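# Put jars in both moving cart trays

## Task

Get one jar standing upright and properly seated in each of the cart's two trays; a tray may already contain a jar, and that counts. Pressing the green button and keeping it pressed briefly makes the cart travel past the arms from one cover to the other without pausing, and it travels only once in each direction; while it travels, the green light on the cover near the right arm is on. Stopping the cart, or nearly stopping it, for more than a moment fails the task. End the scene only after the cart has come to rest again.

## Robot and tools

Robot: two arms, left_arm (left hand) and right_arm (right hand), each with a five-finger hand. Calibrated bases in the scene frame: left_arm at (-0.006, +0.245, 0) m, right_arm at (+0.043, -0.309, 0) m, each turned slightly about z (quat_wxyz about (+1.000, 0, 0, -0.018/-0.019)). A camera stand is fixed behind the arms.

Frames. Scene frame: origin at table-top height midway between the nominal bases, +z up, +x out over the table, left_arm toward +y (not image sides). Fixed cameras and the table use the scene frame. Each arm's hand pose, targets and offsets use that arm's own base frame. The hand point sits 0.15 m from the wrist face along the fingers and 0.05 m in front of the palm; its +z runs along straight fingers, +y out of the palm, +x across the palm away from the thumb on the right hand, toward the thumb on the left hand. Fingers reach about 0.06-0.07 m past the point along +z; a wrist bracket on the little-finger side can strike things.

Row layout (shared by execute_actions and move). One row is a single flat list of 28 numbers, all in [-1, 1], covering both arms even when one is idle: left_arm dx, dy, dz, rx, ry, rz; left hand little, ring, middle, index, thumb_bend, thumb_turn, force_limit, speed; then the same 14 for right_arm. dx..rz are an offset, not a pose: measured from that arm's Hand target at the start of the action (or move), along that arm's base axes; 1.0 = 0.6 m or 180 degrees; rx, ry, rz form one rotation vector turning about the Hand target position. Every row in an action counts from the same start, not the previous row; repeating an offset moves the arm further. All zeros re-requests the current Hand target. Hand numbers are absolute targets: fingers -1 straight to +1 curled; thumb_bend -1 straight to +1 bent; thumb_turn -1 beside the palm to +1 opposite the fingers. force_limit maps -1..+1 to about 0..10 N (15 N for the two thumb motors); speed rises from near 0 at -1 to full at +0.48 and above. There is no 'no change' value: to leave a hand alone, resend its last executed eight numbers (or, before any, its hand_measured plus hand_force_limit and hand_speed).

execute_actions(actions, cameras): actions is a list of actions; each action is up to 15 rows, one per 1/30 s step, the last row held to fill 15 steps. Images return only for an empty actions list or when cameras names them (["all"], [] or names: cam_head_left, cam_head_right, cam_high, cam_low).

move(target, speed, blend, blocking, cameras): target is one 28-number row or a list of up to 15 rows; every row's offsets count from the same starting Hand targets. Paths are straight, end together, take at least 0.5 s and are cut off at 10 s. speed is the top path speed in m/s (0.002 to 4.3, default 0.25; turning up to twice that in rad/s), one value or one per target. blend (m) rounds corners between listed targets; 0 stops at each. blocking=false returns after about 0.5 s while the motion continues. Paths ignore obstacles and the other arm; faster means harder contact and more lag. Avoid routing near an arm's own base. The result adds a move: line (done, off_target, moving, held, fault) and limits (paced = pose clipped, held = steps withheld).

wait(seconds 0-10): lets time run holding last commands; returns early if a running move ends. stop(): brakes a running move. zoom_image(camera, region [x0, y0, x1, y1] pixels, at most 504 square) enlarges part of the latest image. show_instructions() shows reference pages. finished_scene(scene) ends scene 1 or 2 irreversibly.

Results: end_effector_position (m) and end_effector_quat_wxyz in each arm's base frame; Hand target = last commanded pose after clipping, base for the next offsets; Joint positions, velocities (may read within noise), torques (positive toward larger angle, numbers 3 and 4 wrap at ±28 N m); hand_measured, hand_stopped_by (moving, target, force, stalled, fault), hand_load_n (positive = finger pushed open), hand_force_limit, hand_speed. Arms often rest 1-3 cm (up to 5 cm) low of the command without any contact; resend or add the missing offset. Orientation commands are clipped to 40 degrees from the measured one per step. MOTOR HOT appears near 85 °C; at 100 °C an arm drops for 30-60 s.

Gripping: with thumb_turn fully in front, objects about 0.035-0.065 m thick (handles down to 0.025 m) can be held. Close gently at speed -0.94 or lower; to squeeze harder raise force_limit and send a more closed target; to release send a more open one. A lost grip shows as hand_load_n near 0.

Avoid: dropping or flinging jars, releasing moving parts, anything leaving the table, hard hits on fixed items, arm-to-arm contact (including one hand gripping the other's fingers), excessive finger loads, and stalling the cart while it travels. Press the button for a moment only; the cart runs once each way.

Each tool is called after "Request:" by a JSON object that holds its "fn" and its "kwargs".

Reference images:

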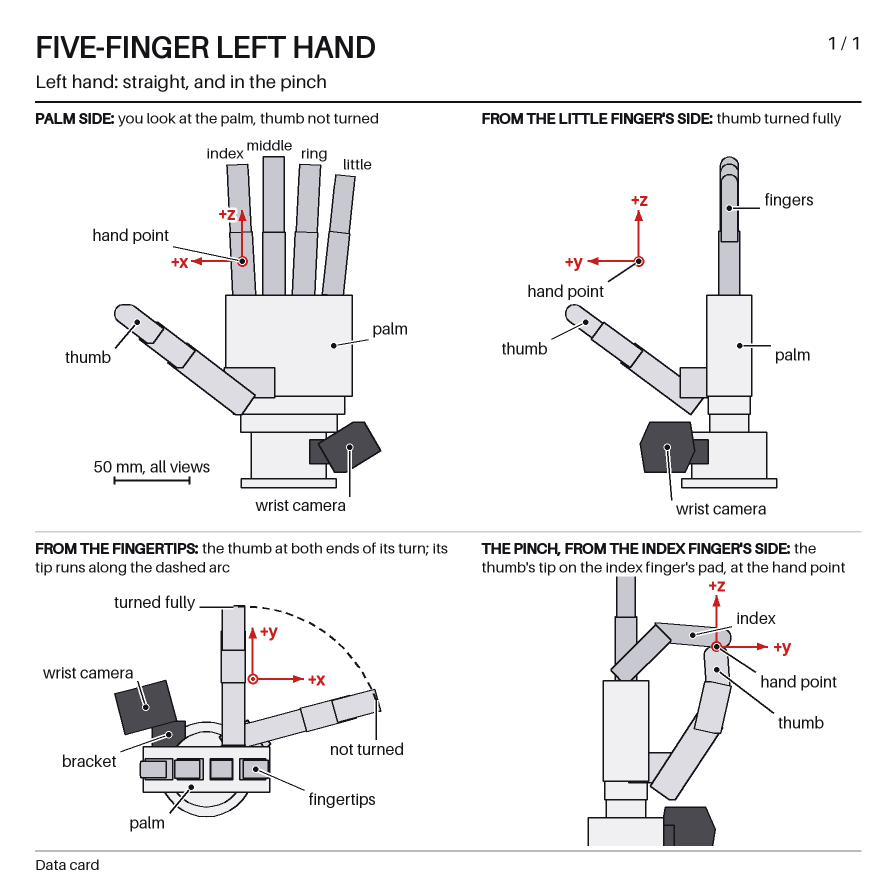

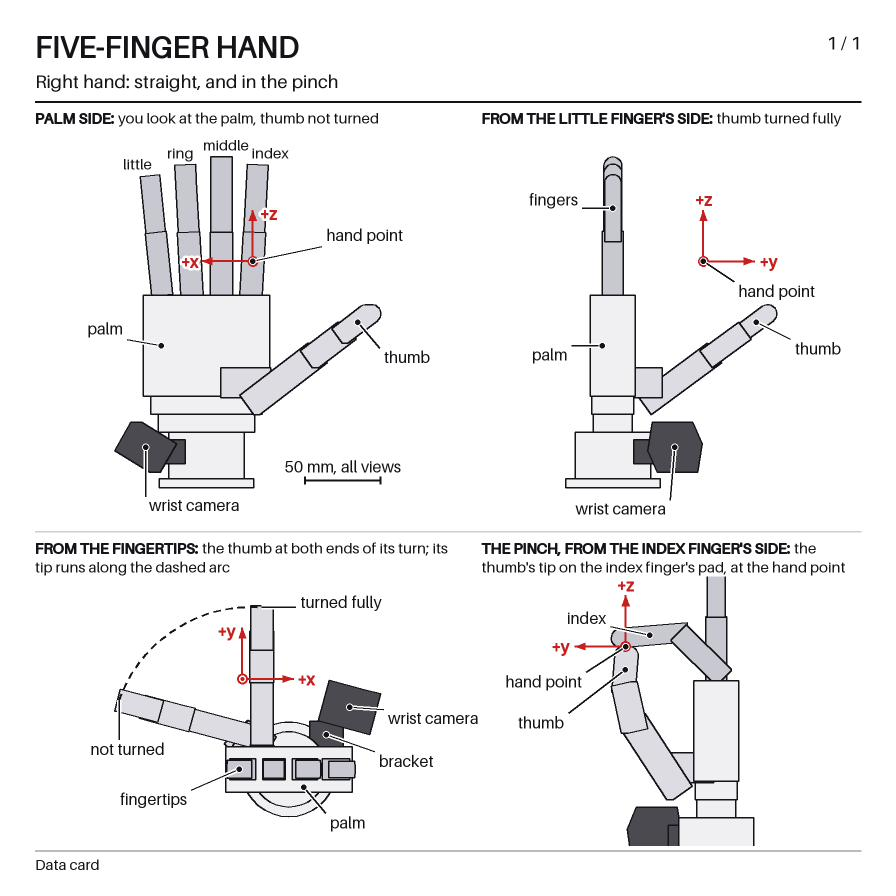

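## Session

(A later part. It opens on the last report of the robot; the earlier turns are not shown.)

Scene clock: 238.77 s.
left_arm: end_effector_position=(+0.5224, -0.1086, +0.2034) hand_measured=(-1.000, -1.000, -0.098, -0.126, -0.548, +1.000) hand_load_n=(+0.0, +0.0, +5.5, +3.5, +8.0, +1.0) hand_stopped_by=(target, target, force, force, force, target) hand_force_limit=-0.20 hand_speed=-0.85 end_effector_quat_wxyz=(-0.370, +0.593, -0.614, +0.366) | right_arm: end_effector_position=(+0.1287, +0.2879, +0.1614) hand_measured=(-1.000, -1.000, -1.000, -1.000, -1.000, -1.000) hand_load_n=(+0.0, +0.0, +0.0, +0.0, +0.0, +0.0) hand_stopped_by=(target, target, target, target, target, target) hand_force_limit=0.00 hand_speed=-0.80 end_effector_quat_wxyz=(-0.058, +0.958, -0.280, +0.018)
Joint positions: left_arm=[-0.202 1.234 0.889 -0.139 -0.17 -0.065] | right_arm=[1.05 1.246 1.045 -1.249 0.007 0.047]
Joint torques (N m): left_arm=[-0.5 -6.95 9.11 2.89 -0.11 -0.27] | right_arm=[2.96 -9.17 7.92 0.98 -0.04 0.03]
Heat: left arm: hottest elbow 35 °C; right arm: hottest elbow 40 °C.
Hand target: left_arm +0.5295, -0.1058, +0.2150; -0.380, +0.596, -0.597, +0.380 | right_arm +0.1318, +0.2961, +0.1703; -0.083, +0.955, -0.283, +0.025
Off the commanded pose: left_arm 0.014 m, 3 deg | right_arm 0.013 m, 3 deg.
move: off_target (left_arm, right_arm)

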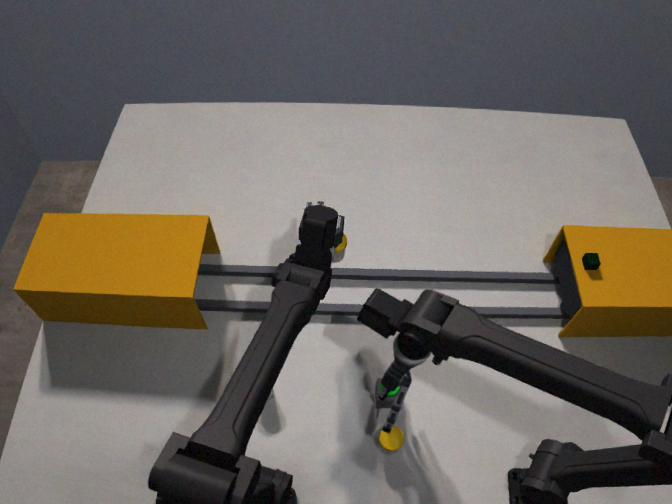

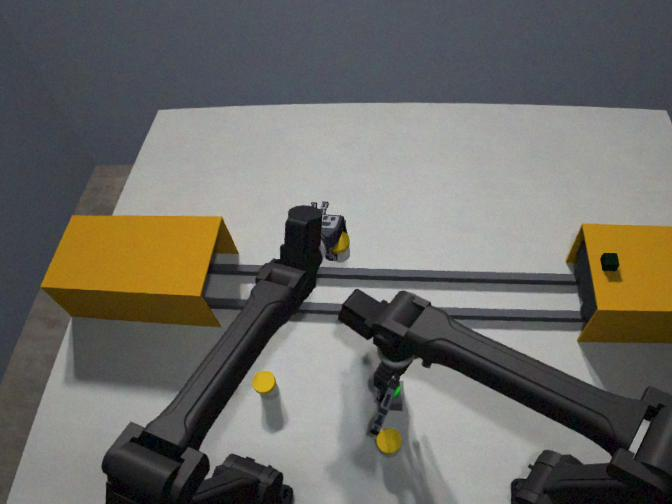

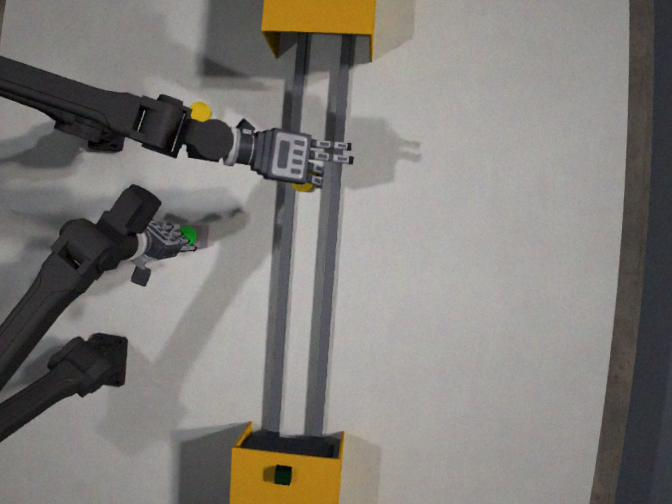

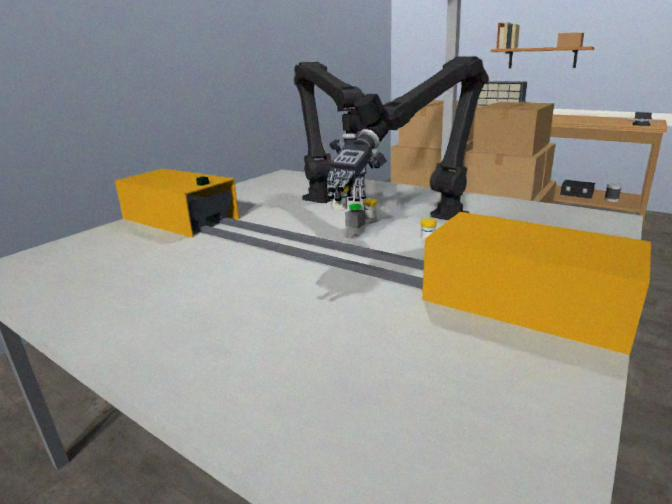

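Request:
{"fn": "move", "kwargs": {"target": [0,0,-0.033,0,0,0,-1,-1,0.3,0.3,-0.1,1,-0.2,-0.85, 0,0,0,0,0,0,-1,-1,-1,-1,-1,-1,0,-0.8], "speed": 0.1}}

Request:
{"fn": "execute_actions", "kwargs": {"actions": [[[0,0.108,-0.136,0,0,0,-1,-1,0.3,0.3,-0.1,1,-0.2,-0.85,0,0,0,0,0,0,-1,-1,-1,-1,-1,-1,0,-0.8]],[[0,0.108,0,0,0,0,-1,-1,0.3,0.3,-0.1,1,-0.2,-0.85,0,0,0,0,0,0,-1,-1,-1,-1,-1,-1,0,-0.8]],[[0,0.06,0.15,0,0,0,-1,-1,0.3,0.3,-0.1,1,-0.2,-0.85,0,0,0,0,0,0,-1,-1,-1,-1,-1,-1,0,-0.8]]], "cameras": ["cam_high"]}}

Scene clock: 252.23 s.
left_arm: end_effector_position=(+0.5230, -0.1088, +0.1888) hand_measured=(-1.000, -1.000, -0.098, -0.126, -0.548, +1.000) hand_load_n=(+0.0, +0.0, +5.5, +3.0, +7.5, +0.5) hand_stopped_by=(target, target, force, force, force, target) hand_force_limit=-0.20 hand_speed=-0.85 end_effector_quat_wxyz=(-0.373, +0.592, -0.612, +0.369) | right_arm: end_effector_position=(+0.1312, +0.2867, +0.1613) hand_measured=(-1.000, -1.000, -1.000, -1.000, -1.000, -1.000) hand_load_n=(+0.0, +0.0, +0.0, +0.0, +0.0, +0.0) hand_stopped_by=(target, target, target, target, target, target) hand_force_limit=0.00 hand_speed=-0.80 end_effector_quat_wxyz=(-0.058, +0.957, -0.284, +0.019)
Joint positions: left_arm=[-0.202 1.25 0.855 -0.08 -0.17 -0.065] | right_arm=[1.042 1.246 1.045 -1.249 0.009 0.047]
Joint torques (N m): left_arm=[-0.5 -6.48 8.61 2.92 -0.11 -0.28] | right_arm=[3.19 -9.17 7.92 0.98 -0.04 0.03]
Heat: left arm: hottest elbow 36 °C; right arm: hottest elbow 40 °C.
Hand target: left_arm +0.5295, -0.1058, +0.1952; -0.380, +0.596, -0.597, +0.380 | right_arm +0.1318, +0.2961, +0.1703; -0.083, +0.955, -0.283, +0.025
Off the commanded pose: left_arm 0.010 m, 2 deg | right_arm 0.013 m, 3 deg.
move: off_target (right_arm)

Scene clock: 254.50 s.
left_arm: end_effector_position=(+0.5119, +0.0509, +0.1735) hand_measured=(-1.000, -1.000, -0.098, -0.126, -0.548, +1.000) hand_load_n=(+0.0, +0.0, +5.5, +3.0, +8.0, +0.5) hand_stopped_by=(target, target, force, force, force, target) hand_force_limit=-0.20 hand_speed=-0.85 end_effector_quat_wxyz=(-0.358, +0.613, -0.597, +0.373) | right_arm: end_effector_position=(+0.1312, +0.2867, +0.1613) hand_measured=(-1.000, -1.000, -1.000, -1.000, -1.000, -1.000) hand_load_n=(+0.0, +0.0, +0.0, +0.0, +0.0, +0.0) hand_stopped_by=(target, target, target, target, target, target) hand_force_limit=0.00 hand_speed=-0.80 end_effector_quat_wxyz=(-0.058, +0.957, -0.284, +0.019)
Joint positions: left_arm=[0.228 1.245 0.814 -0.063 0.208 0.078] | right_arm=[1.042 1.246 1.045 -1.249 0.009 0.047]
Joint torques (N m): left_arm=[-0.62 -6.24 13.6 1.14 0.19 0.11] | right_arm=[3.19 -9.17 7.91 0.98 -0.04 0.03]
Heat: left arm: hottest elbow 36 °C; right arm: hottest elbow 40 °C.
Hand target: left_arm +0.5295, +0.0598, +0.2036; -0.380, +0.596, -0.597, +0.380 | right_arm +0.1318, +0.2961, +0.1703; -0.083, +0.955, -0.283, +0.025
Off the commanded pose: left_arm 0.036 m, 3 deg | right_arm 0.013 m, 3 deg.
Step readings (end_effector_position of left_arm | right_arm):
0: (+0.5230, -0.1088, +0.1888) | (+0.1312, +0.2867, +0.1613)
1: (+0.5230, -0.1091, +0.1885) | (+0.1312, +0.2867, +0.1613)
2: (+0.5237, -0.1107, +0.1885) | (+0.1312, +0.2867, +0.1613)
4: (+0.5230, -0.1037, +0.1777) | (+0.1312, +0.2867, +0.1613)
8: (+0.5139, -0.0596, +0.1278) | (+0.1312, +0.2867, +0.1613)
15: (+0.5161, -0.0390, +0.0961) | (+0.1312, +0.2867, +0.1613)
16: (+0.5170, -0.0402, +0.0975) | (+0.1312, +0.2867, +0.1613)
17: (+0.5175, -0.0427, +0.0987) | (+0.1312, +0.2867, +0.1613)
19: (+0.5172, -0.0402, +0.1004) | (+0.1312, +0.2867, +0.1613)
23: (+0.5176, +0.0030, +0.1008) | (+0.1312, +0.2867, +0.1613)
30: (+0.5160, +0.0258, +0.0999) | (+0.1312, +0.2867, +0.1613)
31: (+0.5160, +0.0244, +0.1000) | (+0.1312, +0.2867, +0.1613)
32: (+0.5147, +0.0223, +0.0997) | (+0.1312, +0.2867, +0.1613)
34: (+0.5066, +0.0184, +0.1013) | (+0.1312, +0.2867, +0.1613)
38: (+0.5010, +0.0362, +0.1318) | (+0.1312, +0.2867, +0.1613)
45: (+0.5139, +0.0561, +0.1801) | (+0.1312, +0.2867, +0.1613)
Images, in order (width x height): cam_high 672x504.

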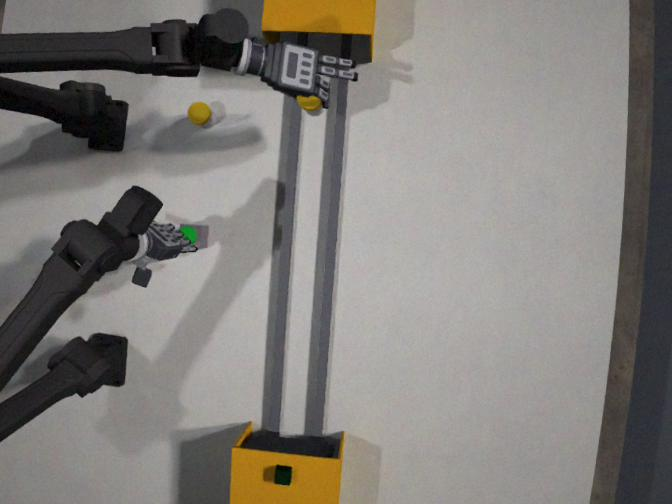

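Request:
{"fn": "move", "kwargs": {"target": [[-0.0075,-0.058,0.06,0,0,0,-1,-1,0.3,0.3,-0.1,1,-0.2,-0.85, 0,0,0,0,0,0,-1,-1,-1,-1,-1,-1,0,-0.8],[-0.0075,-0.058,-0.0143,0,0,0,-1,-1,0.3,0.3,-0.1,1,-0.2,-0.85, 0,0,0,0,0,0,-1,-1,-1,-1,-1,-1,0,-0.8]], "speed": 0.15}}

Request:
{"fn": "wait", "kwargs": {"seconds": 0.4, "cameras": ["cam_high"]}}

Scene clock: 274.73 s.
left_arm: end_effector_position=(+0.5196, +0.0268, +0.1892) hand_measured=(-1.000, -1.000, -0.098, -0.126, -0.548, +1.000) hand_load_n=(-0.5, +0.0, +5.5, +3.5, +7.5, +0.5) hand_stopped_by=(target, target, force, force, force, target) hand_force_limit=-0.20 hand_speed=-0.85 end_effector_quat_wxyz=(-0.373, +0.600, -0.605, +0.369) | right_arm: end_effector_position=(+0.1312, +0.2867, +0.1613) hand_measured=(-1.000, -1.000, -1.000, -1.000, -1.000, -1.000) hand_load_n=(-0.5, +0.0, +0.0, +0.0, +0.0, +0.0) hand_stopped_by=(target, target, target, target, target, target) hand_force_limit=0.00 hand_speed=-0.80 end_effector_quat_wxyz=(-0.058, +0.957, -0.284, +0.019)
Joint positions: left_arm=[0.153 1.228 0.837 -0.08 0.136 0.078] | right_arm=[1.042 1.246 1.045 -1.249 0.009 0.047]
Joint torques (N m): left_arm=[-1.49 -6.24 8.66 2.92 -0.02 -0.25] | right_arm=[3.19 -9.17 7.92 0.96 -0.04 0.03]
Heat: left arm: hottest elbow 36 °C; right arm: hottest elbow 39 °C.
Hand target: left_arm +0.5250, +0.0250, +0.1950; -0.380, +0.596, -0.597, +0.380 | right_arm +0.1318, +0.2961, +0.1703; -0.083, +0.955, -0.283, +0.025
Off the commanded pose: left_arm 0.008 m, 2 deg | right_arm 0.013 m, 3 deg.
move: off_target (right_arm)

Scene clock: 275.13 s.
left_arm: end_effector_position=(+0.5196, +0.0268, +0.1892) hand_measured=(-1.000, -1.000, -0.098, -0.126, -0.548, +1.000) hand_load_n=(+0.0, +0.0, +5.5, +3.0, +7.5, +0.5) hand_stopped_by=(target, target, force, force, force, target) hand_force_limit=-0.20 hand_speed=-0.85 end_effector_quat_wxyz=(-0.373, +0.600, -0.605, +0.369) | right_arm: end_effector_position=(+0.1312, +0.2867, +0.1613) hand_measured=(-1.000, -1.000, -1.000, -1.000, -1.000, -1.000) hand_load_n=(+0.0, +0.0, -0.5, +0.0, +0.0, +0.0) hand_stopped_by=(target, target, target, target, target, target) hand_force_limit=0.00 hand_speed=-0.80 end_effector_quat_wxyz=(-0.058, +0.957, -0.284, +0.019)
Joint positions: left_arm=[0.153 1.228 0.837 -0.08 0.136 0.078] | right_arm=[1.042 1.246 1.045 -1.249 0.009 0.047]
Joint torques (N m): left_arm=[-1.49 -6.24 8.65 2.92 -0.02 -0.25] | right_arm=[3.19 -9.17 7.92 0.98 -0.04 0.03]
Heat: left arm: hottest elbow 36 °C; right arm: hottest elbow 39 °C.
Hand target: left_arm +0.5250, +0.0250, +0.1950; -0.380, +0.596, -0.597, +0.380 | right_arm +0.1318, +0.2961, +0.1703; -0.083, +0.955, -0.283, +0.025
Off the commanded pose: left_arm 0.008 m, 2 deg | right_arm 0.013 m, 3 deg.
wait: 0.40 s; at rest by 0.17 s
Images, in order (width x height): cam_high 672x504.

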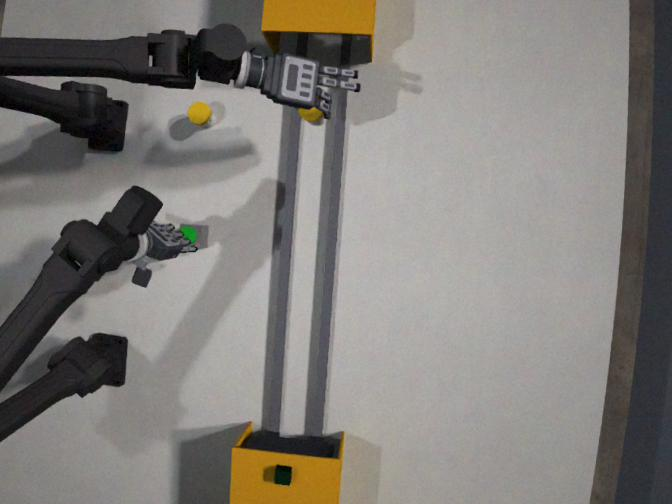

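Request:
{"fn": "wait", "kwargs": {"seconds": 0.3}}

Request:
{"fn": "execute_actions", "kwargs": {"actions": [[[0,0,-0.122,0,0,0,-1,-1,0.3,0.3,-0.1,1,-0.2,-0.85,0,0,0,0,0,0,-1,-1,-1,-1,-1,-1,0,-0.8]],[[0,0,0,0,0,0,-1,-1,0.3,0.3,-0.1,1,-0.2,-0.85,0,0,0,0,0,0,-1,-1,-1,-1,-1,-1,0,-0.8]],[[0,0.03,0.15,0,0,0,-1,-1,0.3,0.3,-0.1,1,-0.2,-0.85,0,0,0,0,0,0,-1,-1,-1,-1,-1,-1,0,-0.8]]], "cameras": ["cam_high"]}}

Scene clock: 278.67 s.
left_arm: end_effector_position=(+0.5196, +0.0268, +0.1892) hand_measured=(-1.000, -1.000, -0.098, -0.126, -0.548, +1.000) hand_load_n=(+0.0, +0.0, +5.5, +3.0, +8.0, +1.0) hand_stopped_by=(target, target, force, force, force, target) hand_force_limit=-0.20 hand_speed=-0.85 end_effector_quat_wxyz=(-0.373, +0.600, -0.605, +0.369) | right_arm: end_effector_position=(+0.1312, +0.2867, +0.1613) hand_measured=(-1.000, -1.000, -1.000, -1.000, -1.000, -1.000) hand_load_n=(+0.0, +0.0, +0.0, +0.0, +0.0, +0.0) hand_stopped_by=(target, target, target, target, target, target) hand_force_limit=0.00 hand_speed=-0.80 end_effector_quat_wxyz=(-0.058, +0.957, -0.284, +0.019)
Joint positions: left_arm=[0.153 1.228 0.837 -0.08 0.136 0.078] | right_arm=[1.042 1.246 1.045 -1.249 0.009 0.047]
Joint torques (N m): left_arm=[-1.49 -6.24 8.66 2.92 -0.02 -0.25] | right_arm=[3.19 -9.17 7.92 0.96 -0.04 0.03]
Heat: left arm: hottest elbow 36 °C; right arm: hottest elbow 39 °C.
Hand target: left_arm +0.5250, +0.0250, +0.1950; -0.380, +0.596, -0.597, +0.380 | right_arm +0.1318, +0.2961, +0.1703; -0.083, +0.955, -0.283, +0.025
Off the commanded pose: left_arm 0.008 m, 2 deg | right_arm 0.013 m, 3 deg.
wait: 0.30 s; at rest from the start

Scene clock: 281.27 s.
left_arm: end_effector_position=(+0.5071, +0.0336, +0.1800) hand_measured=(-1.000, -1.000, -0.098, -0.126, -0.548, +1.000) hand_load_n=(+0.0, +0.0, +5.5, +3.0, +7.5, +1.0) hand_stopped_by=(target, target, force, force, force, target) hand_force_limit=-0.20 hand_speed=-0.85 end_effector_quat_wxyz=(-0.360, +0.606, -0.605, +0.370) | right_arm: end_effector_position=(+0.1312, +0.2867, +0.1613) hand_measured=(-1.000, -1.000, -1.000, -1.000, -1.000, -1.000) hand_load_n=(+0.0, +0.0, +0.0, +0.0, +0.0, +0.0) hand_stopped_by=(target, target, target, target, target, target) hand_force_limit=0.00 hand_speed=-0.80 end_effector_quat_wxyz=(-0.058, +0.957, -0.284, +0.019)
Joint positions: left_arm=[0.183 1.214 0.809 -0.088 0.173 0.078] | right_arm=[1.042 1.246 1.045 -1.249 0.009 0.047]
Joint torques (N m): left_arm=[-0.09 -5.95 13.75 1.14 0.18 -0.06] | right_arm=[3.19 -9.17 7.92 0.96 -0.04 0.03]
Heat: left arm: hottest elbow 36 °C; right arm: hottest elbow 39 °C.
Hand target: left_arm +0.5250, +0.0430, +0.2118; -0.380, +0.596, -0.597, +0.380 | right_arm +0.1318, +0.2961, +0.1703; -0.083, +0.955, -0.283, +0.025
Off the commanded pose: left_arm 0.038 m, 3 deg | right_arm 0.013 m, 3 deg.
Step readings (end_effector_position of left_arm | right_arm):
0: (+0.5196, +0.0268, +0.1892) | (+0.1312, +0.2867, +0.1613)
1: (+0.5194, +0.0268, +0.1886) | (+0.1312, +0.2867, +0.1613)
2: (+0.5207, +0.0270, +0.1880) | (+0.1312, +0.2867, +0.1613)
4: (+0.5221, +0.0272, +0.1800) | (+0.1312, +0.2867, +0.1613)
8: (+0.5128, +0.0258, +0.1319) | (+0.1312, +0.2867, +0.1613)
15: (+0.5123, +0.0257, +0.1036) | (+0.1312, +0.2867, +0.1613)
16: (+0.5134, +0.0259, +0.1048) | (+0.1312, +0.2867, +0.1613)
17: (+0.5143, +0.0260, +0.1057) | (+0.1312, +0.2867, +0.1613)
19: (+0.5151, +0.0261, +0.1066) | (+0.1312, +0.2867, +0.1613)
23: (+0.5156, +0.0262, +0.1073) | (+0.1312, +0.2867, +0.1613)
30: (+0.5156, +0.0262, +0.1073) | (+0.1312, +0.2867, +0.1613)
31: (+0.5156, +0.0262, +0.1073) | (+0.1312, +0.2867, +0.1613)
32: (+0.5137, +0.0253, +0.1067) | (+0.1312, +0.2867, +0.1613)
34: (+0.5044, +0.0223, +0.1092) | (+0.1312, +0.2867, +0.1613)
38: (+0.4972, +0.0266, +0.1419) | (+0.1312, +0.2867, +0.1613)
45: (+0.5095, +0.0387, +0.1862) | (+0.1312, +0.2867, +0.1613)
Images, in order (width x height): cam_high 672x504.

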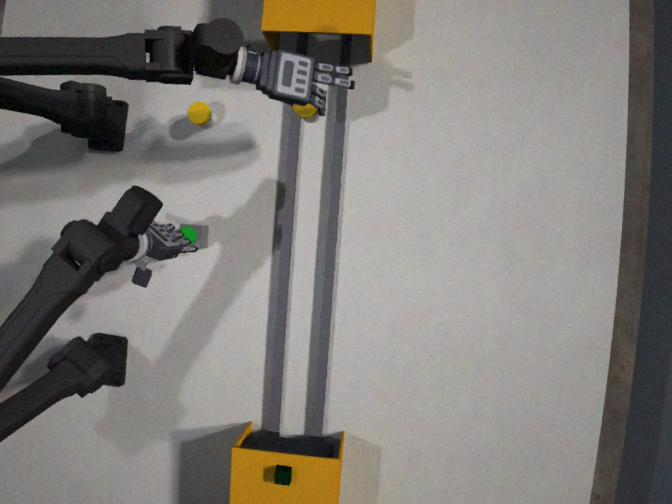

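Request:
{"fn": "move", "kwargs": {"target": [[0,-0.03,0.06,0,0,0,-1,-1,0.3,0.3,-0.1,1,-0.2,-0.85, 0,0,0,0,0,0,-1,-1,-1,-1,-1,-1,0,-0.8],[0,-0.03,-0.028,0,0,0,-1,-1,0.3,0.3,-0.1,1,-0.2,-0.85, 0,0,0,0,0,0,-1,-1,-1,-1,-1,-1,0,-0.8]], "speed": 0.15}}

Request:
{"fn": "move", "kwargs": {"target": [0,0,0,0,0,0,-1,-1,0.3,0.3,-0.1,1,-0.2,-0.85, -0.004,-0.012,-0.10,0,0,0,-1,-1,-1,-1,-1,-1,0,-0.8], "speed": 0.1, "cameras": ["cam_high"]}}

Request:
{"fn": "wait", "kwargs": {"seconds": 1.0, "cameras": ["cam_high","cam_low"]}}

Scene clock: 298.37 s.
left_arm: end_effector_position=(+0.5192, +0.0276, +0.1876) hand_measured=(-1.000, -1.000, -0.098, -0.126, -0.548, +1.000) hand_load_n=(+0.0, +0.0, +5.5, +3.0, +7.5, +1.0) hand_stopped_by=(target, target, force, force, force, target) hand_force_limit=-0.20 hand_speed=-0.85 end_effector_quat_wxyz=(-0.372, +0.601, -0.605, +0.368) | right_arm: end_effector_position=(+0.1312, +0.2867, +0.1613) hand_measured=(-1.000, -1.000, -1.000, -1.000, -1.000, -1.000) hand_load_n=(+0.0, +0.0, +0.0, +0.0, +0.0, +0.0) hand_stopped_by=(target, target, target, target, target, target) hand_force_limit=0.00 hand_speed=-0.80 end_effector_quat_wxyz=(-0.058, +0.957, -0.284, +0.019)
Joint positions: left_arm=[0.154 1.23 0.835 -0.08 0.136 0.078] | right_arm=[1.042 1.246 1.045 -1.249 0.009 0.047]
Joint torques (N m): left_arm=[-1.67 -6.42 8.76 2.92 -0.02 -0.25] | right_arm=[3.19 -9.17 7.92 0.96 -0.04 0.03]
Heat: left arm: hottest elbow 38 °C; right arm: hottest elbow 39 °C.
Hand target: left_arm +0.5250, +0.0250, +0.1950; -0.380, +0.596, -0.597, +0.380 | right_arm +0.1318, +0.2961, +0.1703; -0.083, +0.955, -0.283, +0.025
Off the commanded pose: left_arm 0.010 m, 2 deg | right_arm 0.013 m, 3 deg.
move: off_target (right_arm)

Scene clock: 299.80 s.
left_arm: end_effector_position=(+0.5192, +0.0276, +0.1876) hand_measured=(-1.000, -1.000, -0.098, -0.126, -0.548, +1.000) hand_load_n=(+0.0, +0.0, +5.5, +3.0, +7.5, +0.5) hand_stopped_by=(target, target, force, force, force, target) hand_force_limit=-0.20 hand_speed=-0.85 end_effector_quat_wxyz=(-0.372, +0.601, -0.605, +0.368) | right_arm: end_effector_position=(+0.1285, +0.2828, +0.1379) hand_measured=(-1.000, -1.000, -1.000, -1.000, -1.000, -1.000) hand_load_n=(+0.5, +0.0, -5.0, +0.0, +0.0, +0.0) hand_stopped_by=(target, target, target, target, target, target) hand_force_limit=0.00 hand_speed=-0.80 end_effector_quat_wxyz=(-0.092, +0.954, -0.283, +0.026)
Joint positions: left_arm=[0.154 1.23 0.835 -0.08 0.136 0.078] | right_arm=[1.042 1.193 0.942 -1.128 0.007 0.047]
Joint torques (N m): left_arm=[-1.67 -6.36 8.77 2.92 -0.02 -0.25] | right_arm=[2.73 -3.6 4.92 2.5 -0.06 -0.02]
Heat: left arm: hottest elbow 38 °C; right arm: hottest elbow 39 °C.
Hand target: left_arm +0.5250, +0.0250, +0.1950; -0.380, +0.596, -0.597, +0.380 | right_arm +0.1294, +0.2889, +0.1103; -0.083, +0.955, -0.283, +0.025
Off the commanded pose: left_arm 0.010 m, 2 deg | right_arm 0.028 m, 1 deg.
move: off_target (right_arm)
Images, in order (width x height): cam_high 672x504.

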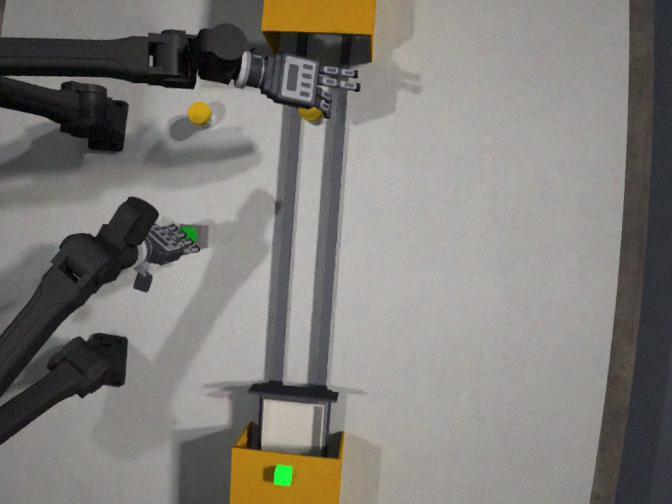

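Scene clock: 300.80 s.
left_arm: end_effector_position=(+0.5192, +0.0276, +0.1876) hand_measured=(-1.000, -1.000, -0.098, -0.126, -0.548, +1.000) hand_load_n=(+0.0, +0.0, +5.5, +3.5, +8.0, +0.5) hand_stopped_by=(target, target, force, force, force, target) hand_force_limit=-0.20 hand_speed=-0.85 end_effector_quat_wxyz=(-0.372, +0.601, -0.605, +0.368) | right_arm: end_effector_position=(+0.1285, +0.2828, +0.1379) hand_measured=(-1.000, -1.000, -1.000, -1.000, -1.000, -1.000) hand_load_n=(+0.0, +0.0, -5.0, +0.0, +0.0, +0.0) hand_stopped_by=(target, target, target, target, target, target) hand_force_limit=0.00 hand_speed=-0.80 end_effector_quat_wxyz=(-0.092, +0.954, -0.283, +0.026)
Joint positions: left_arm=[0.154 1.23 0.835 -0.08 0.136 0.078] | right_arm=[1.042 1.193 0.942 -1.128 0.007 0.047]
Joint torques (N m): left_arm=[-1.67 -6.36 8.76 2.92 -0.03 -0.25] | right_arm=[2.73 -3.6 4.92 2.5 -0.06 -0.01]
Heat: left arm: hottest elbow 38 °C; right arm: hottest elbow 39 °C.
Hand target: left_arm +0.5250, +0.0250, +0.1950; -0.380, +0.596, -0.597, +0.380 | right_arm +0.1294, +0.2889, +0.1103; -0.083, +0.955, -0.283, +0.025
Off the commanded pose: left_arm 0.010 m, 2 deg | right_arm 0.028 m, 1 deg.
wait: 1.00 s; at rest by 0.17 s
Images, in order (width x height): cam_high 672x504, cam_low 672x504.

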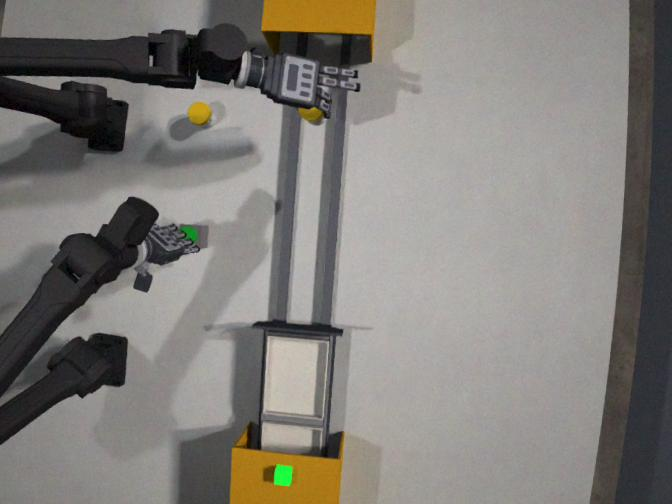

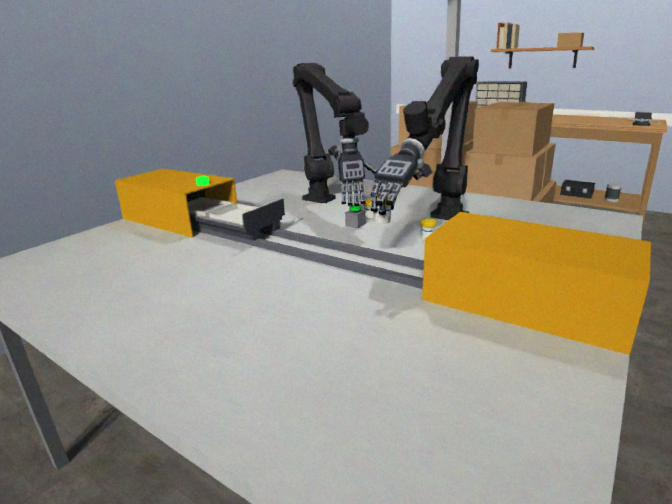

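Request:
{"fn": "wait", "kwargs": {"seconds": 0.15}}

Request:
{"fn": "execute_actions", "kwargs": {"actions": [[[0,0,-0.127,0,0,0,-1,-1,0.3,0.3,-0.1,1,-0.2,-0.85,0,0,0,0,0,0,-1,-1,-1,-1,-1,-1,0,-0.8]],[[0,0,0,0,0,0,-1,-1,-0.6,-0.6,-0.9,1,-0.2,0.48,0,0,0,0,0,0,-1,-1,-1,-1,-1,-1,0,-0.8]],[[0,0.03,0.15,0,0,0,-1,-1,-0.6,-0.6,-0.9,1,-0.2,0.48,0,0,0,0,0,0,-1,-1,-1,-1,-1,-1,0,-0.8]]], "cameras": ["all"]}}

Scene clock: 305.53 s.
left_arm: end_effector_position=(+0.5192, +0.0276, +0.1876) hand_measured=(-1.000, -1.000, -0.098, -0.126, -0.548, +1.000) hand_load_n=(+0.0, +0.0, +5.5, +3.0, +7.5, +0.5) hand_stopped_by=(target, target, force, force, force, target) hand_force_limit=-0.20 hand_speed=-0.85 end_effector_quat_wxyz=(-0.372, +0.601, -0.605, +0.368) | right_arm: end_effector_position=(+0.1285, +0.2828, +0.1379) hand_measured=(-1.000, -1.000, -1.000, -1.000, -1.000, -1.000) hand_load_n=(+0.5, +0.0, -5.0, +0.0, +0.0, +0.0) hand_stopped_by=(target, target, target, target, target, target) hand_force_limit=0.00 hand_speed=-0.80 end_effector_quat_wxyz=(-0.092, +0.954, -0.283, +0.026)
Joint positions: left_arm=[0.154 1.23 0.835 -0.08 0.136 0.078] | right_arm=[1.042 1.193 0.942 -1.128 0.007 0.047]
Joint torques (N m): left_arm=[-1.67 -6.42 8.76 2.91 -0.02 -0.25] | right_arm=[2.73 -3.6 4.9 2.48 -0.06 -0.01]
Heat: left arm: hottest elbow 38 °C; right arm: hottest elbow 38 °C.
Hand target: left_arm +0.5250, +0.0250, +0.1950; -0.380, +0.596, -0.597, +0.380 | right_arm +0.1294, +0.2889, +0.1103; -0.083, +0.955, -0.283, +0.025
Off the commanded pose: left_arm 0.010 m, 2 deg | right_arm 0.028 m, 1 deg.
wait: 0.17 s; at rest from the start

Scene clock: 307.70 s.
left_arm: end_effector_position=(+0.5072, +0.0345, +0.1785) hand_measured=(-1.000, -1.000, -0.600, -0.600, -0.900, +1.000) hand_load_n=(-0.5, +0.0, +0.0, +0.0, +0.0, +0.0) hand_stopped_by=(target, target, target, target, target, target) hand_force_limit=-0.20 hand_speed=0.48 end_effector_quat_wxyz=(-0.362, +0.606, -0.604, +0.370) | right_arm: end_effector_position=(+0.1285, +0.2828, +0.1379) hand_measured=(-1.000, -1.000, -1.000, -1.000, -1.000, -1.000) hand_load_n=(+0.0, +0.0, -5.0, +0.0, +0.0, +0.0) hand_stopped_by=(target, target, target, target, target, target) hand_force_limit=0.00 hand_speed=-0.80 end_effector_quat_wxyz=(-0.092, +0.954, -0.283, +0.026)
Joint positions: left_arm=[0.185 1.216 0.805 -0.079 0.173 0.079] | right_arm=[1.042 1.193 0.942 -1.128 0.007 0.047]
Joint torques (N m): left_arm=[-0.73 -5.83 13.68 1.13 0.17 -0.06] | right_arm=[2.78 -3.6 4.9 2.5 -0.06 -0.01]
Heat: left arm: hottest elbow 38 °C; right arm: hottest elbow 38 °C.
Hand target: left_arm +0.5250, +0.0430, +0.2088; -0.380, +0.596, -0.597, +0.380 | right_arm +0.1294, +0.2889, +0.1103; -0.083, +0.955, -0.283, +0.025
Off the commanded pose: left_arm 0.036 m, 3 deg | right_arm 0.028 m, 1 deg.
Step readings (end_effector_position of left_arm | right_arm):
0: (+0.5192, +0.0276, +0.1876) | (+0.1285, +0.2828, +0.1379)
1: (+0.5192, +0.0276, +0.1873) | (+0.1285, +0.2828, +0.1379)
2: (+0.5208, +0.0278, +0.1870) | (+0.1285, +0.2828, +0.1379)
4: (+0.5220, +0.0280, +0.1776) | (+0.1285, +0.2828, +0.1379)
8: (+0.5127, +0.0265, +0.1300) | (+0.1285, +0.2828, +0.1379)
15: (+0.5153, +0.0320, +0.1105) | (+0.1285, +0.2828, +0.1379)
16: (+0.5158, +0.0319, +0.1105) | (+0.1285, +0.2828, +0.1379)
17: (+0.5164, +0.0312, +0.1111) | (+0.1285, +0.2828, +0.1379)
19: (+0.5170, +0.0297, +0.1117) | (+0.1285, +0.2828, +0.1379)
23: (+0.5177, +0.0282, +0.1124) | (+0.1285, +0.2828, +0.1379)
30: (+0.5176, +0.0282, +0.1116) | (+0.1285, +0.2828, +0.1379)
31: (+0.5176, +0.0282, +0.1116) | (+0.1285, +0.2828, +0.1379)
32: (+0.5165, +0.0271, +0.1112) | (+0.1285, +0.2828, +0.1379)
34: (+0.5072, +0.0266, +0.1110) | (+0.1285, +0.2828, +0.1379)
38: (+0.4989, +0.0376, +0.1389) | (+0.1285, +0.2828, +0.1379)
45: (+0.5093, +0.0383, +0.1825) | (+0.1285, +0.2828, +0.1379)

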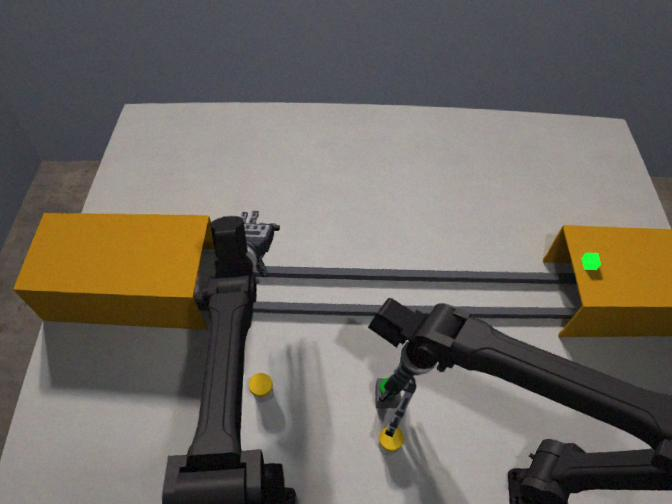

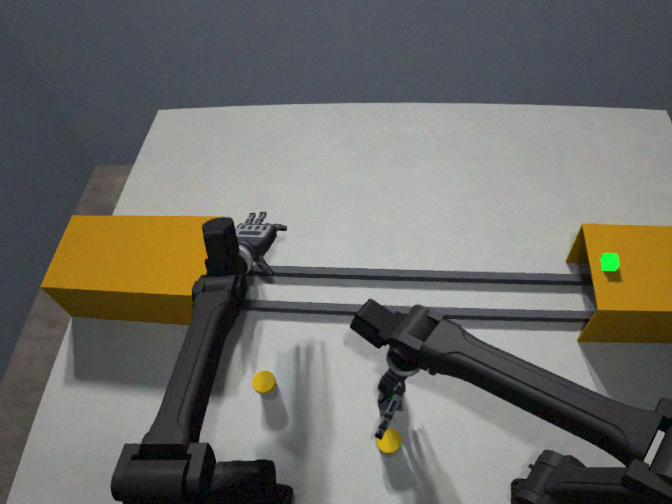

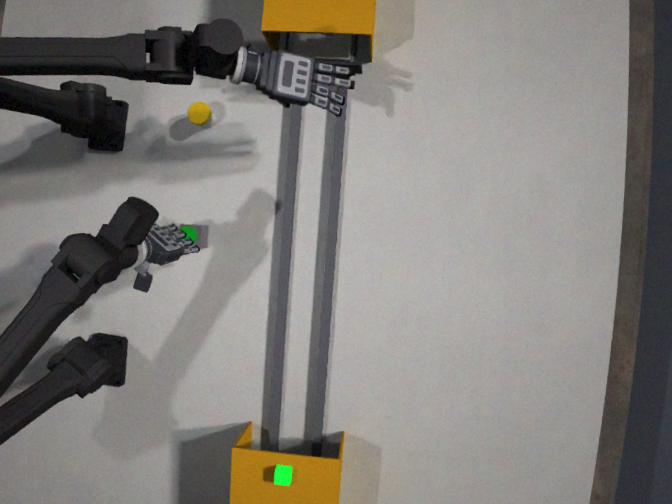

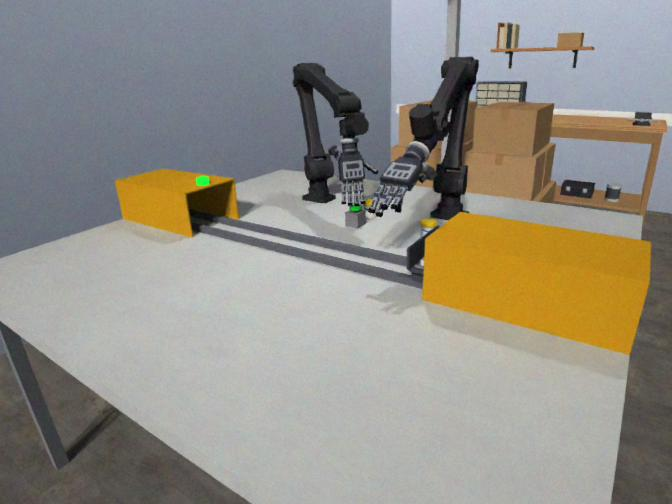

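Request:
{"fn": "zoom_image", "kwargs": {"camera": "cam_low", "region": [390, 200, 450, 280]}}

Request:
{"fn": "zoom_image", "kwargs": {"camera": "cam_high", "region": [240, 10, 400, 130]}}

Request:
{"fn": "wait", "kwargs": {"seconds": 2, "cameras": ["all"]}}

Scaled by 6.300 from the camera's 672x504 image, which has a finer 960x720 frame.

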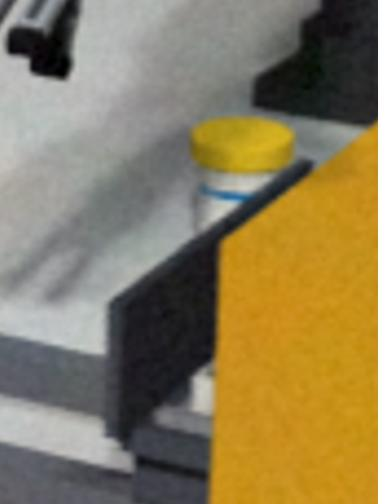

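Scaled by 3.150 from the camera's 672x504 image, which has a finer 960x720 frame.

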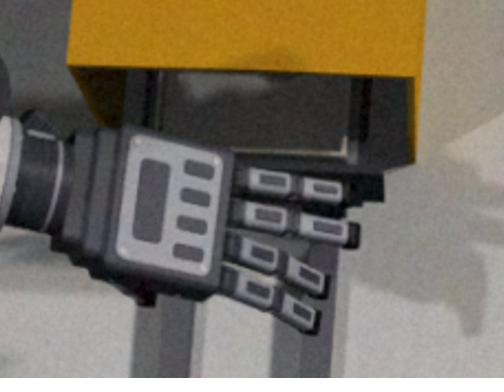

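Scene clock: 317.03 s.
left_arm: end_effector_position=(+0.5073, +0.0337, +0.1785) hand_measured=(-1.000, -1.000, -0.600, -0.600, -0.900, +1.000) hand_load_n=(+0.0, +0.0, +0.0, -0.5, +0.0, +0.0) hand_stopped_by=(target, target, target, target, target, target) hand_force_limit=-0.20 hand_speed=0.48 end_effector_quat_wxyz=(-0.362, +0.605, -0.605, +0.370) | right_arm: end_effector_position=(+0.1285, +0.2828, +0.1379) hand_measured=(-1.000, -1.000, -1.000, -1.000, -1.000, -1.000) hand_load_n=(+0.0, +0.0, -5.0, +0.0, +0.0, +0.0) hand_stopped_by=(target, target, target, target, target, target) hand_force_limit=0.00 hand_speed=-0.80 end_effector_quat_wxyz=(-0.092, +0.954, -0.283, +0.026)
Joint positions: left_arm=[0.183 1.216 0.805 -0.079 0.173 0.079] | right_arm=[1.042 1.193 0.942 -1.128 0.007 0.047]
Joint torques (N m): left_arm=[-0.21 -5.89 13.68 1.13 0.17 -0.06] | right_arm=[2.73 -3.6 4.92 2.5 -0.06 -0.01]
Heat: left arm: hottest elbow 39 °C; right arm: hottest elbow 37 °C.
Hand target: left_arm +0.5250, +0.0430, +0.2088; -0.380, +0.596, -0.597, +0.380 | right_arm +0.1294, +0.2889, +0.1103; -0.083, +0.955, -0.283, +0.025
Off the commanded pose: left_arm 0.036 m, 3 deg | right_arm 0.028 m, 1 deg.
wait: 2.00 s; at rest from the start

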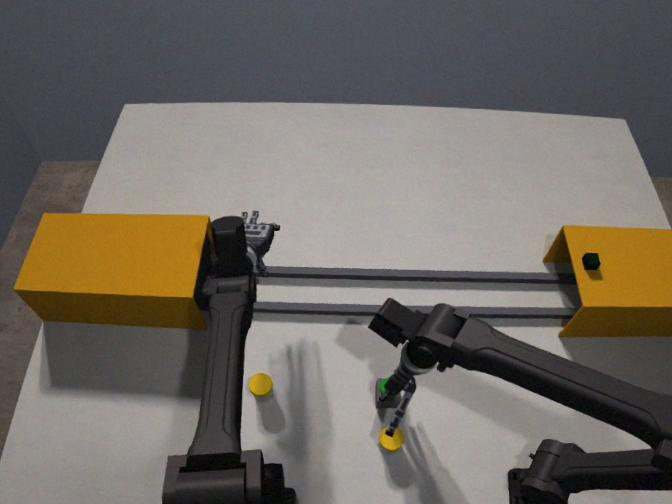

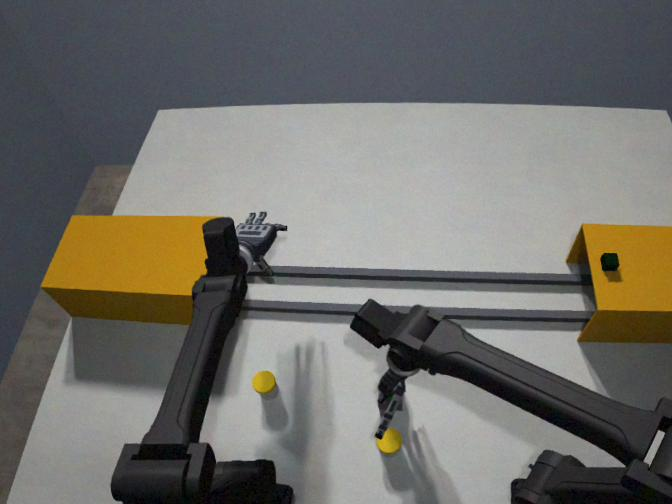

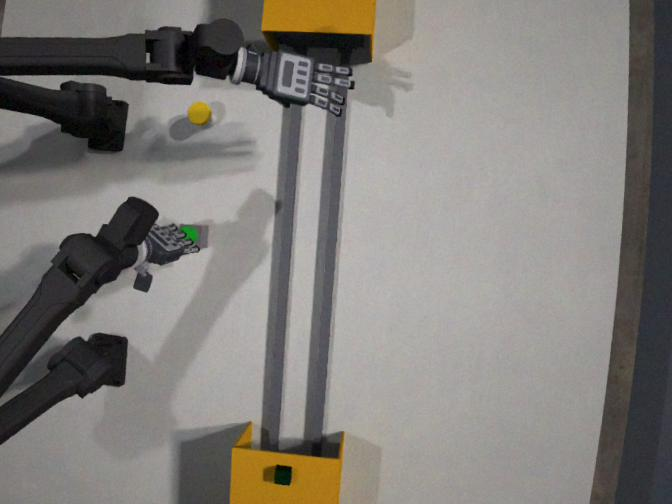

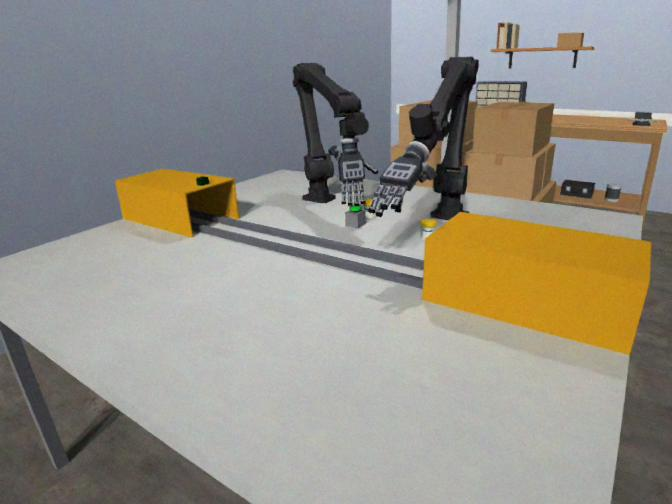

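Request:
{"fn": "zoom_image", "kwargs": {"camera": "cam_high", "region": [250, 0, 390, 80]}}

Request:
{"fn": "zoom_image", "kwargs": {"camera": "cam_head_left", "region": [150, 200, 300, 340]}}

Scaled by 3.600 from the camera's 672x504 image, which has a finer 960x720 frame.

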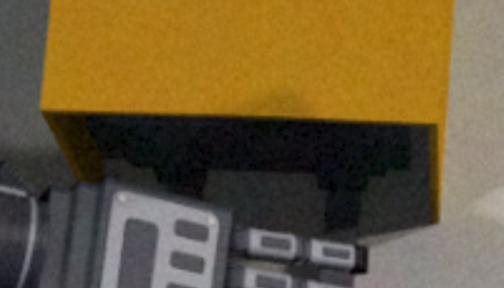

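Scaled by 3.360 from the camera's 672x504 image, which has a finer 960x720 frame.

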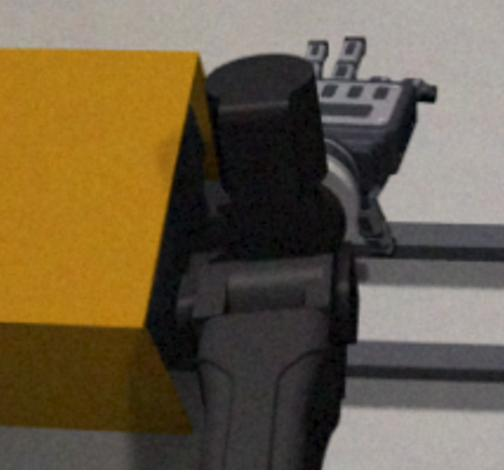

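Request:
{"fn": "move", "kwargs": {"target": [[-0.375,-0.005,0.0687,0.0094,0.0268,-0.2218,-1,-1,-1,-1,-1,1,0,0, 0.024,0.029,0.133,0,0,0,-1,-1,-1,-1,-1,-1,0,-0.8],[-0.458,-0.013,-0.115,0.0094,0.0268,-0.2218,-1,-1,-1,-1,-1,1,0,0, 0.024,0.029,0.133,0,0,0,-1,-1,-1,-1,-1,-1,0,-0.8]], "speed": 0.25, "blend": [0.04,0], "cameras": ["all"]}}

Request:
{"fn": "zoom_image", "kwargs": {"camera": "cam_high", "region": [110, 30, 290, 190]}}

Request:
{"fn": "zoom_image", "kwargs": {"camera": "cam_head_right", "region": [180, 300, 320, 440]}}

Scene clock: 401.20 s.
left_arm: end_effector_position=(+0.2499, +0.0338, +0.1383) hand_measured=(-1.000, -1.000, -1.000, -1.000, -1.000, +1.000) hand_load_n=(+0.0, +0.0, +0.0, +0.0, +0.0, +0.5) hand_stopped_by=(target, target, target, target, target, target) hand_force_limit=0.00 hand_speed=0.00 end_effector_quat_wxyz=(+0.208, -0.372, +0.784, -0.451) | right_arm: end_effector_position=(+0.1326, +0.2906, +0.1675) hand_measured=(-1.000, -1.000, -1.000, -1.000, -1.000, -1.000) hand_load_n=(+0.0, +0.0, +0.0, +0.0, +0.0, +0.0) hand_stopped_by=(target, target, target, target, target, target) hand_force_limit=0.00 hand_speed=-0.80 end_effector_quat_wxyz=(-0.059, +0.956, -0.287, +0.018)
Joint positions: left_arm=[0.726 0.888 0.604 -1.041 1.021 1.273] | right_arm=[1.042 1.252 1.066 -1.263 0.007 0.053]
Joint torques (N m): left_arm=[0.09 -1.49 8.35 -0.05 0.91 0.1] | right_arm=[1.79 -7.53 12.05 -0.27 -0.12 -0.11]
Heat: left arm: hottest elbow 42 °C; right arm: hottest elbow 35 °C.
Hand target: left_arm +0.2502, +0.0352, +0.1398; +0.211, -0.366, +0.785, -0.453 | right_arm +0.1438, +0.3063, +0.1901; -0.083, +0.955, -0.283, +0.025
Off the commanded pose: left_arm 0.002 m, 1 deg | right_arm 0.030 m, 3 deg.
move: off_target (right_arm)

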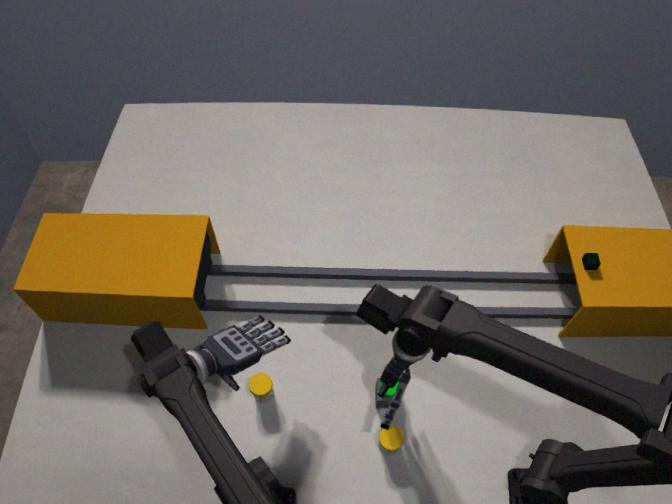

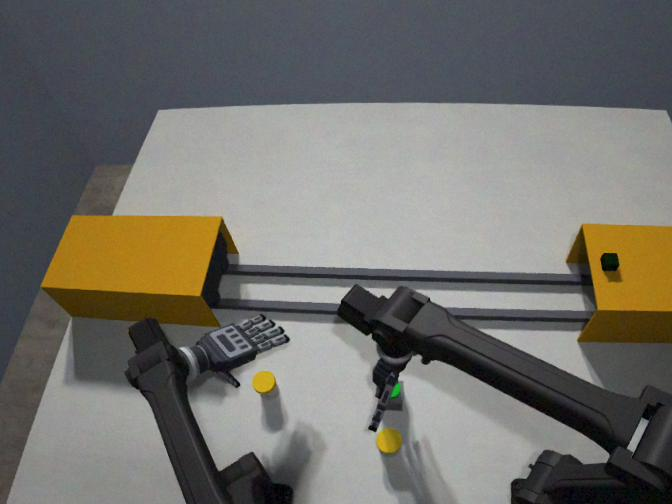

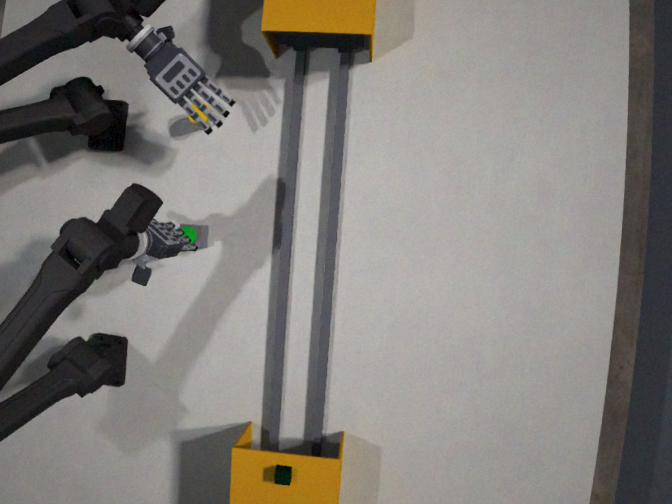

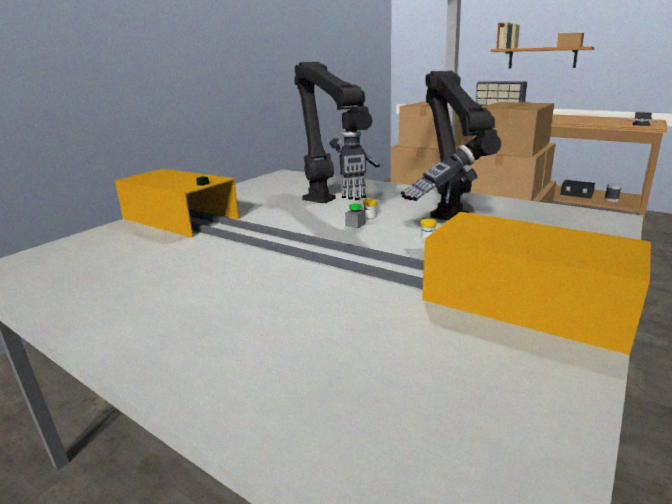

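Scaled by 2.800 from the camera's 672x504 image, which has a finer 960x720 frame.

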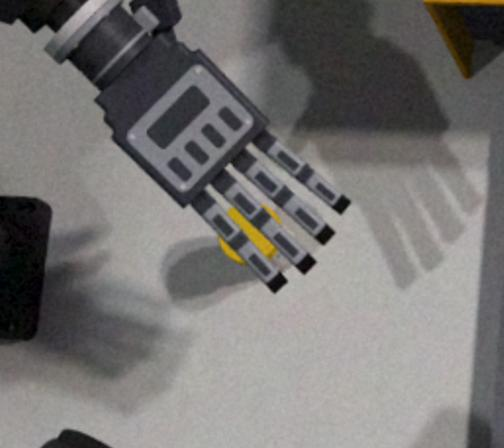

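Scaled by 3.600 from the camera's 672x504 image, which has a finer 960x720 frame.

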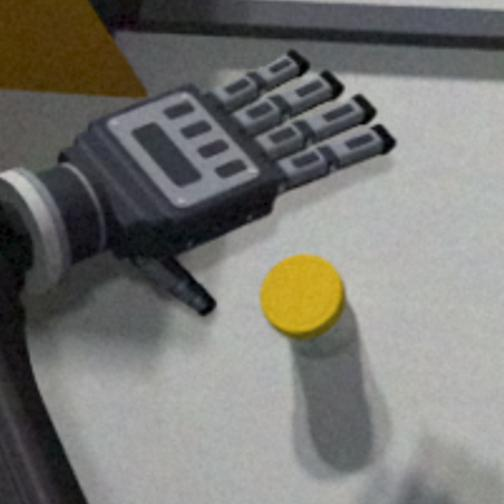

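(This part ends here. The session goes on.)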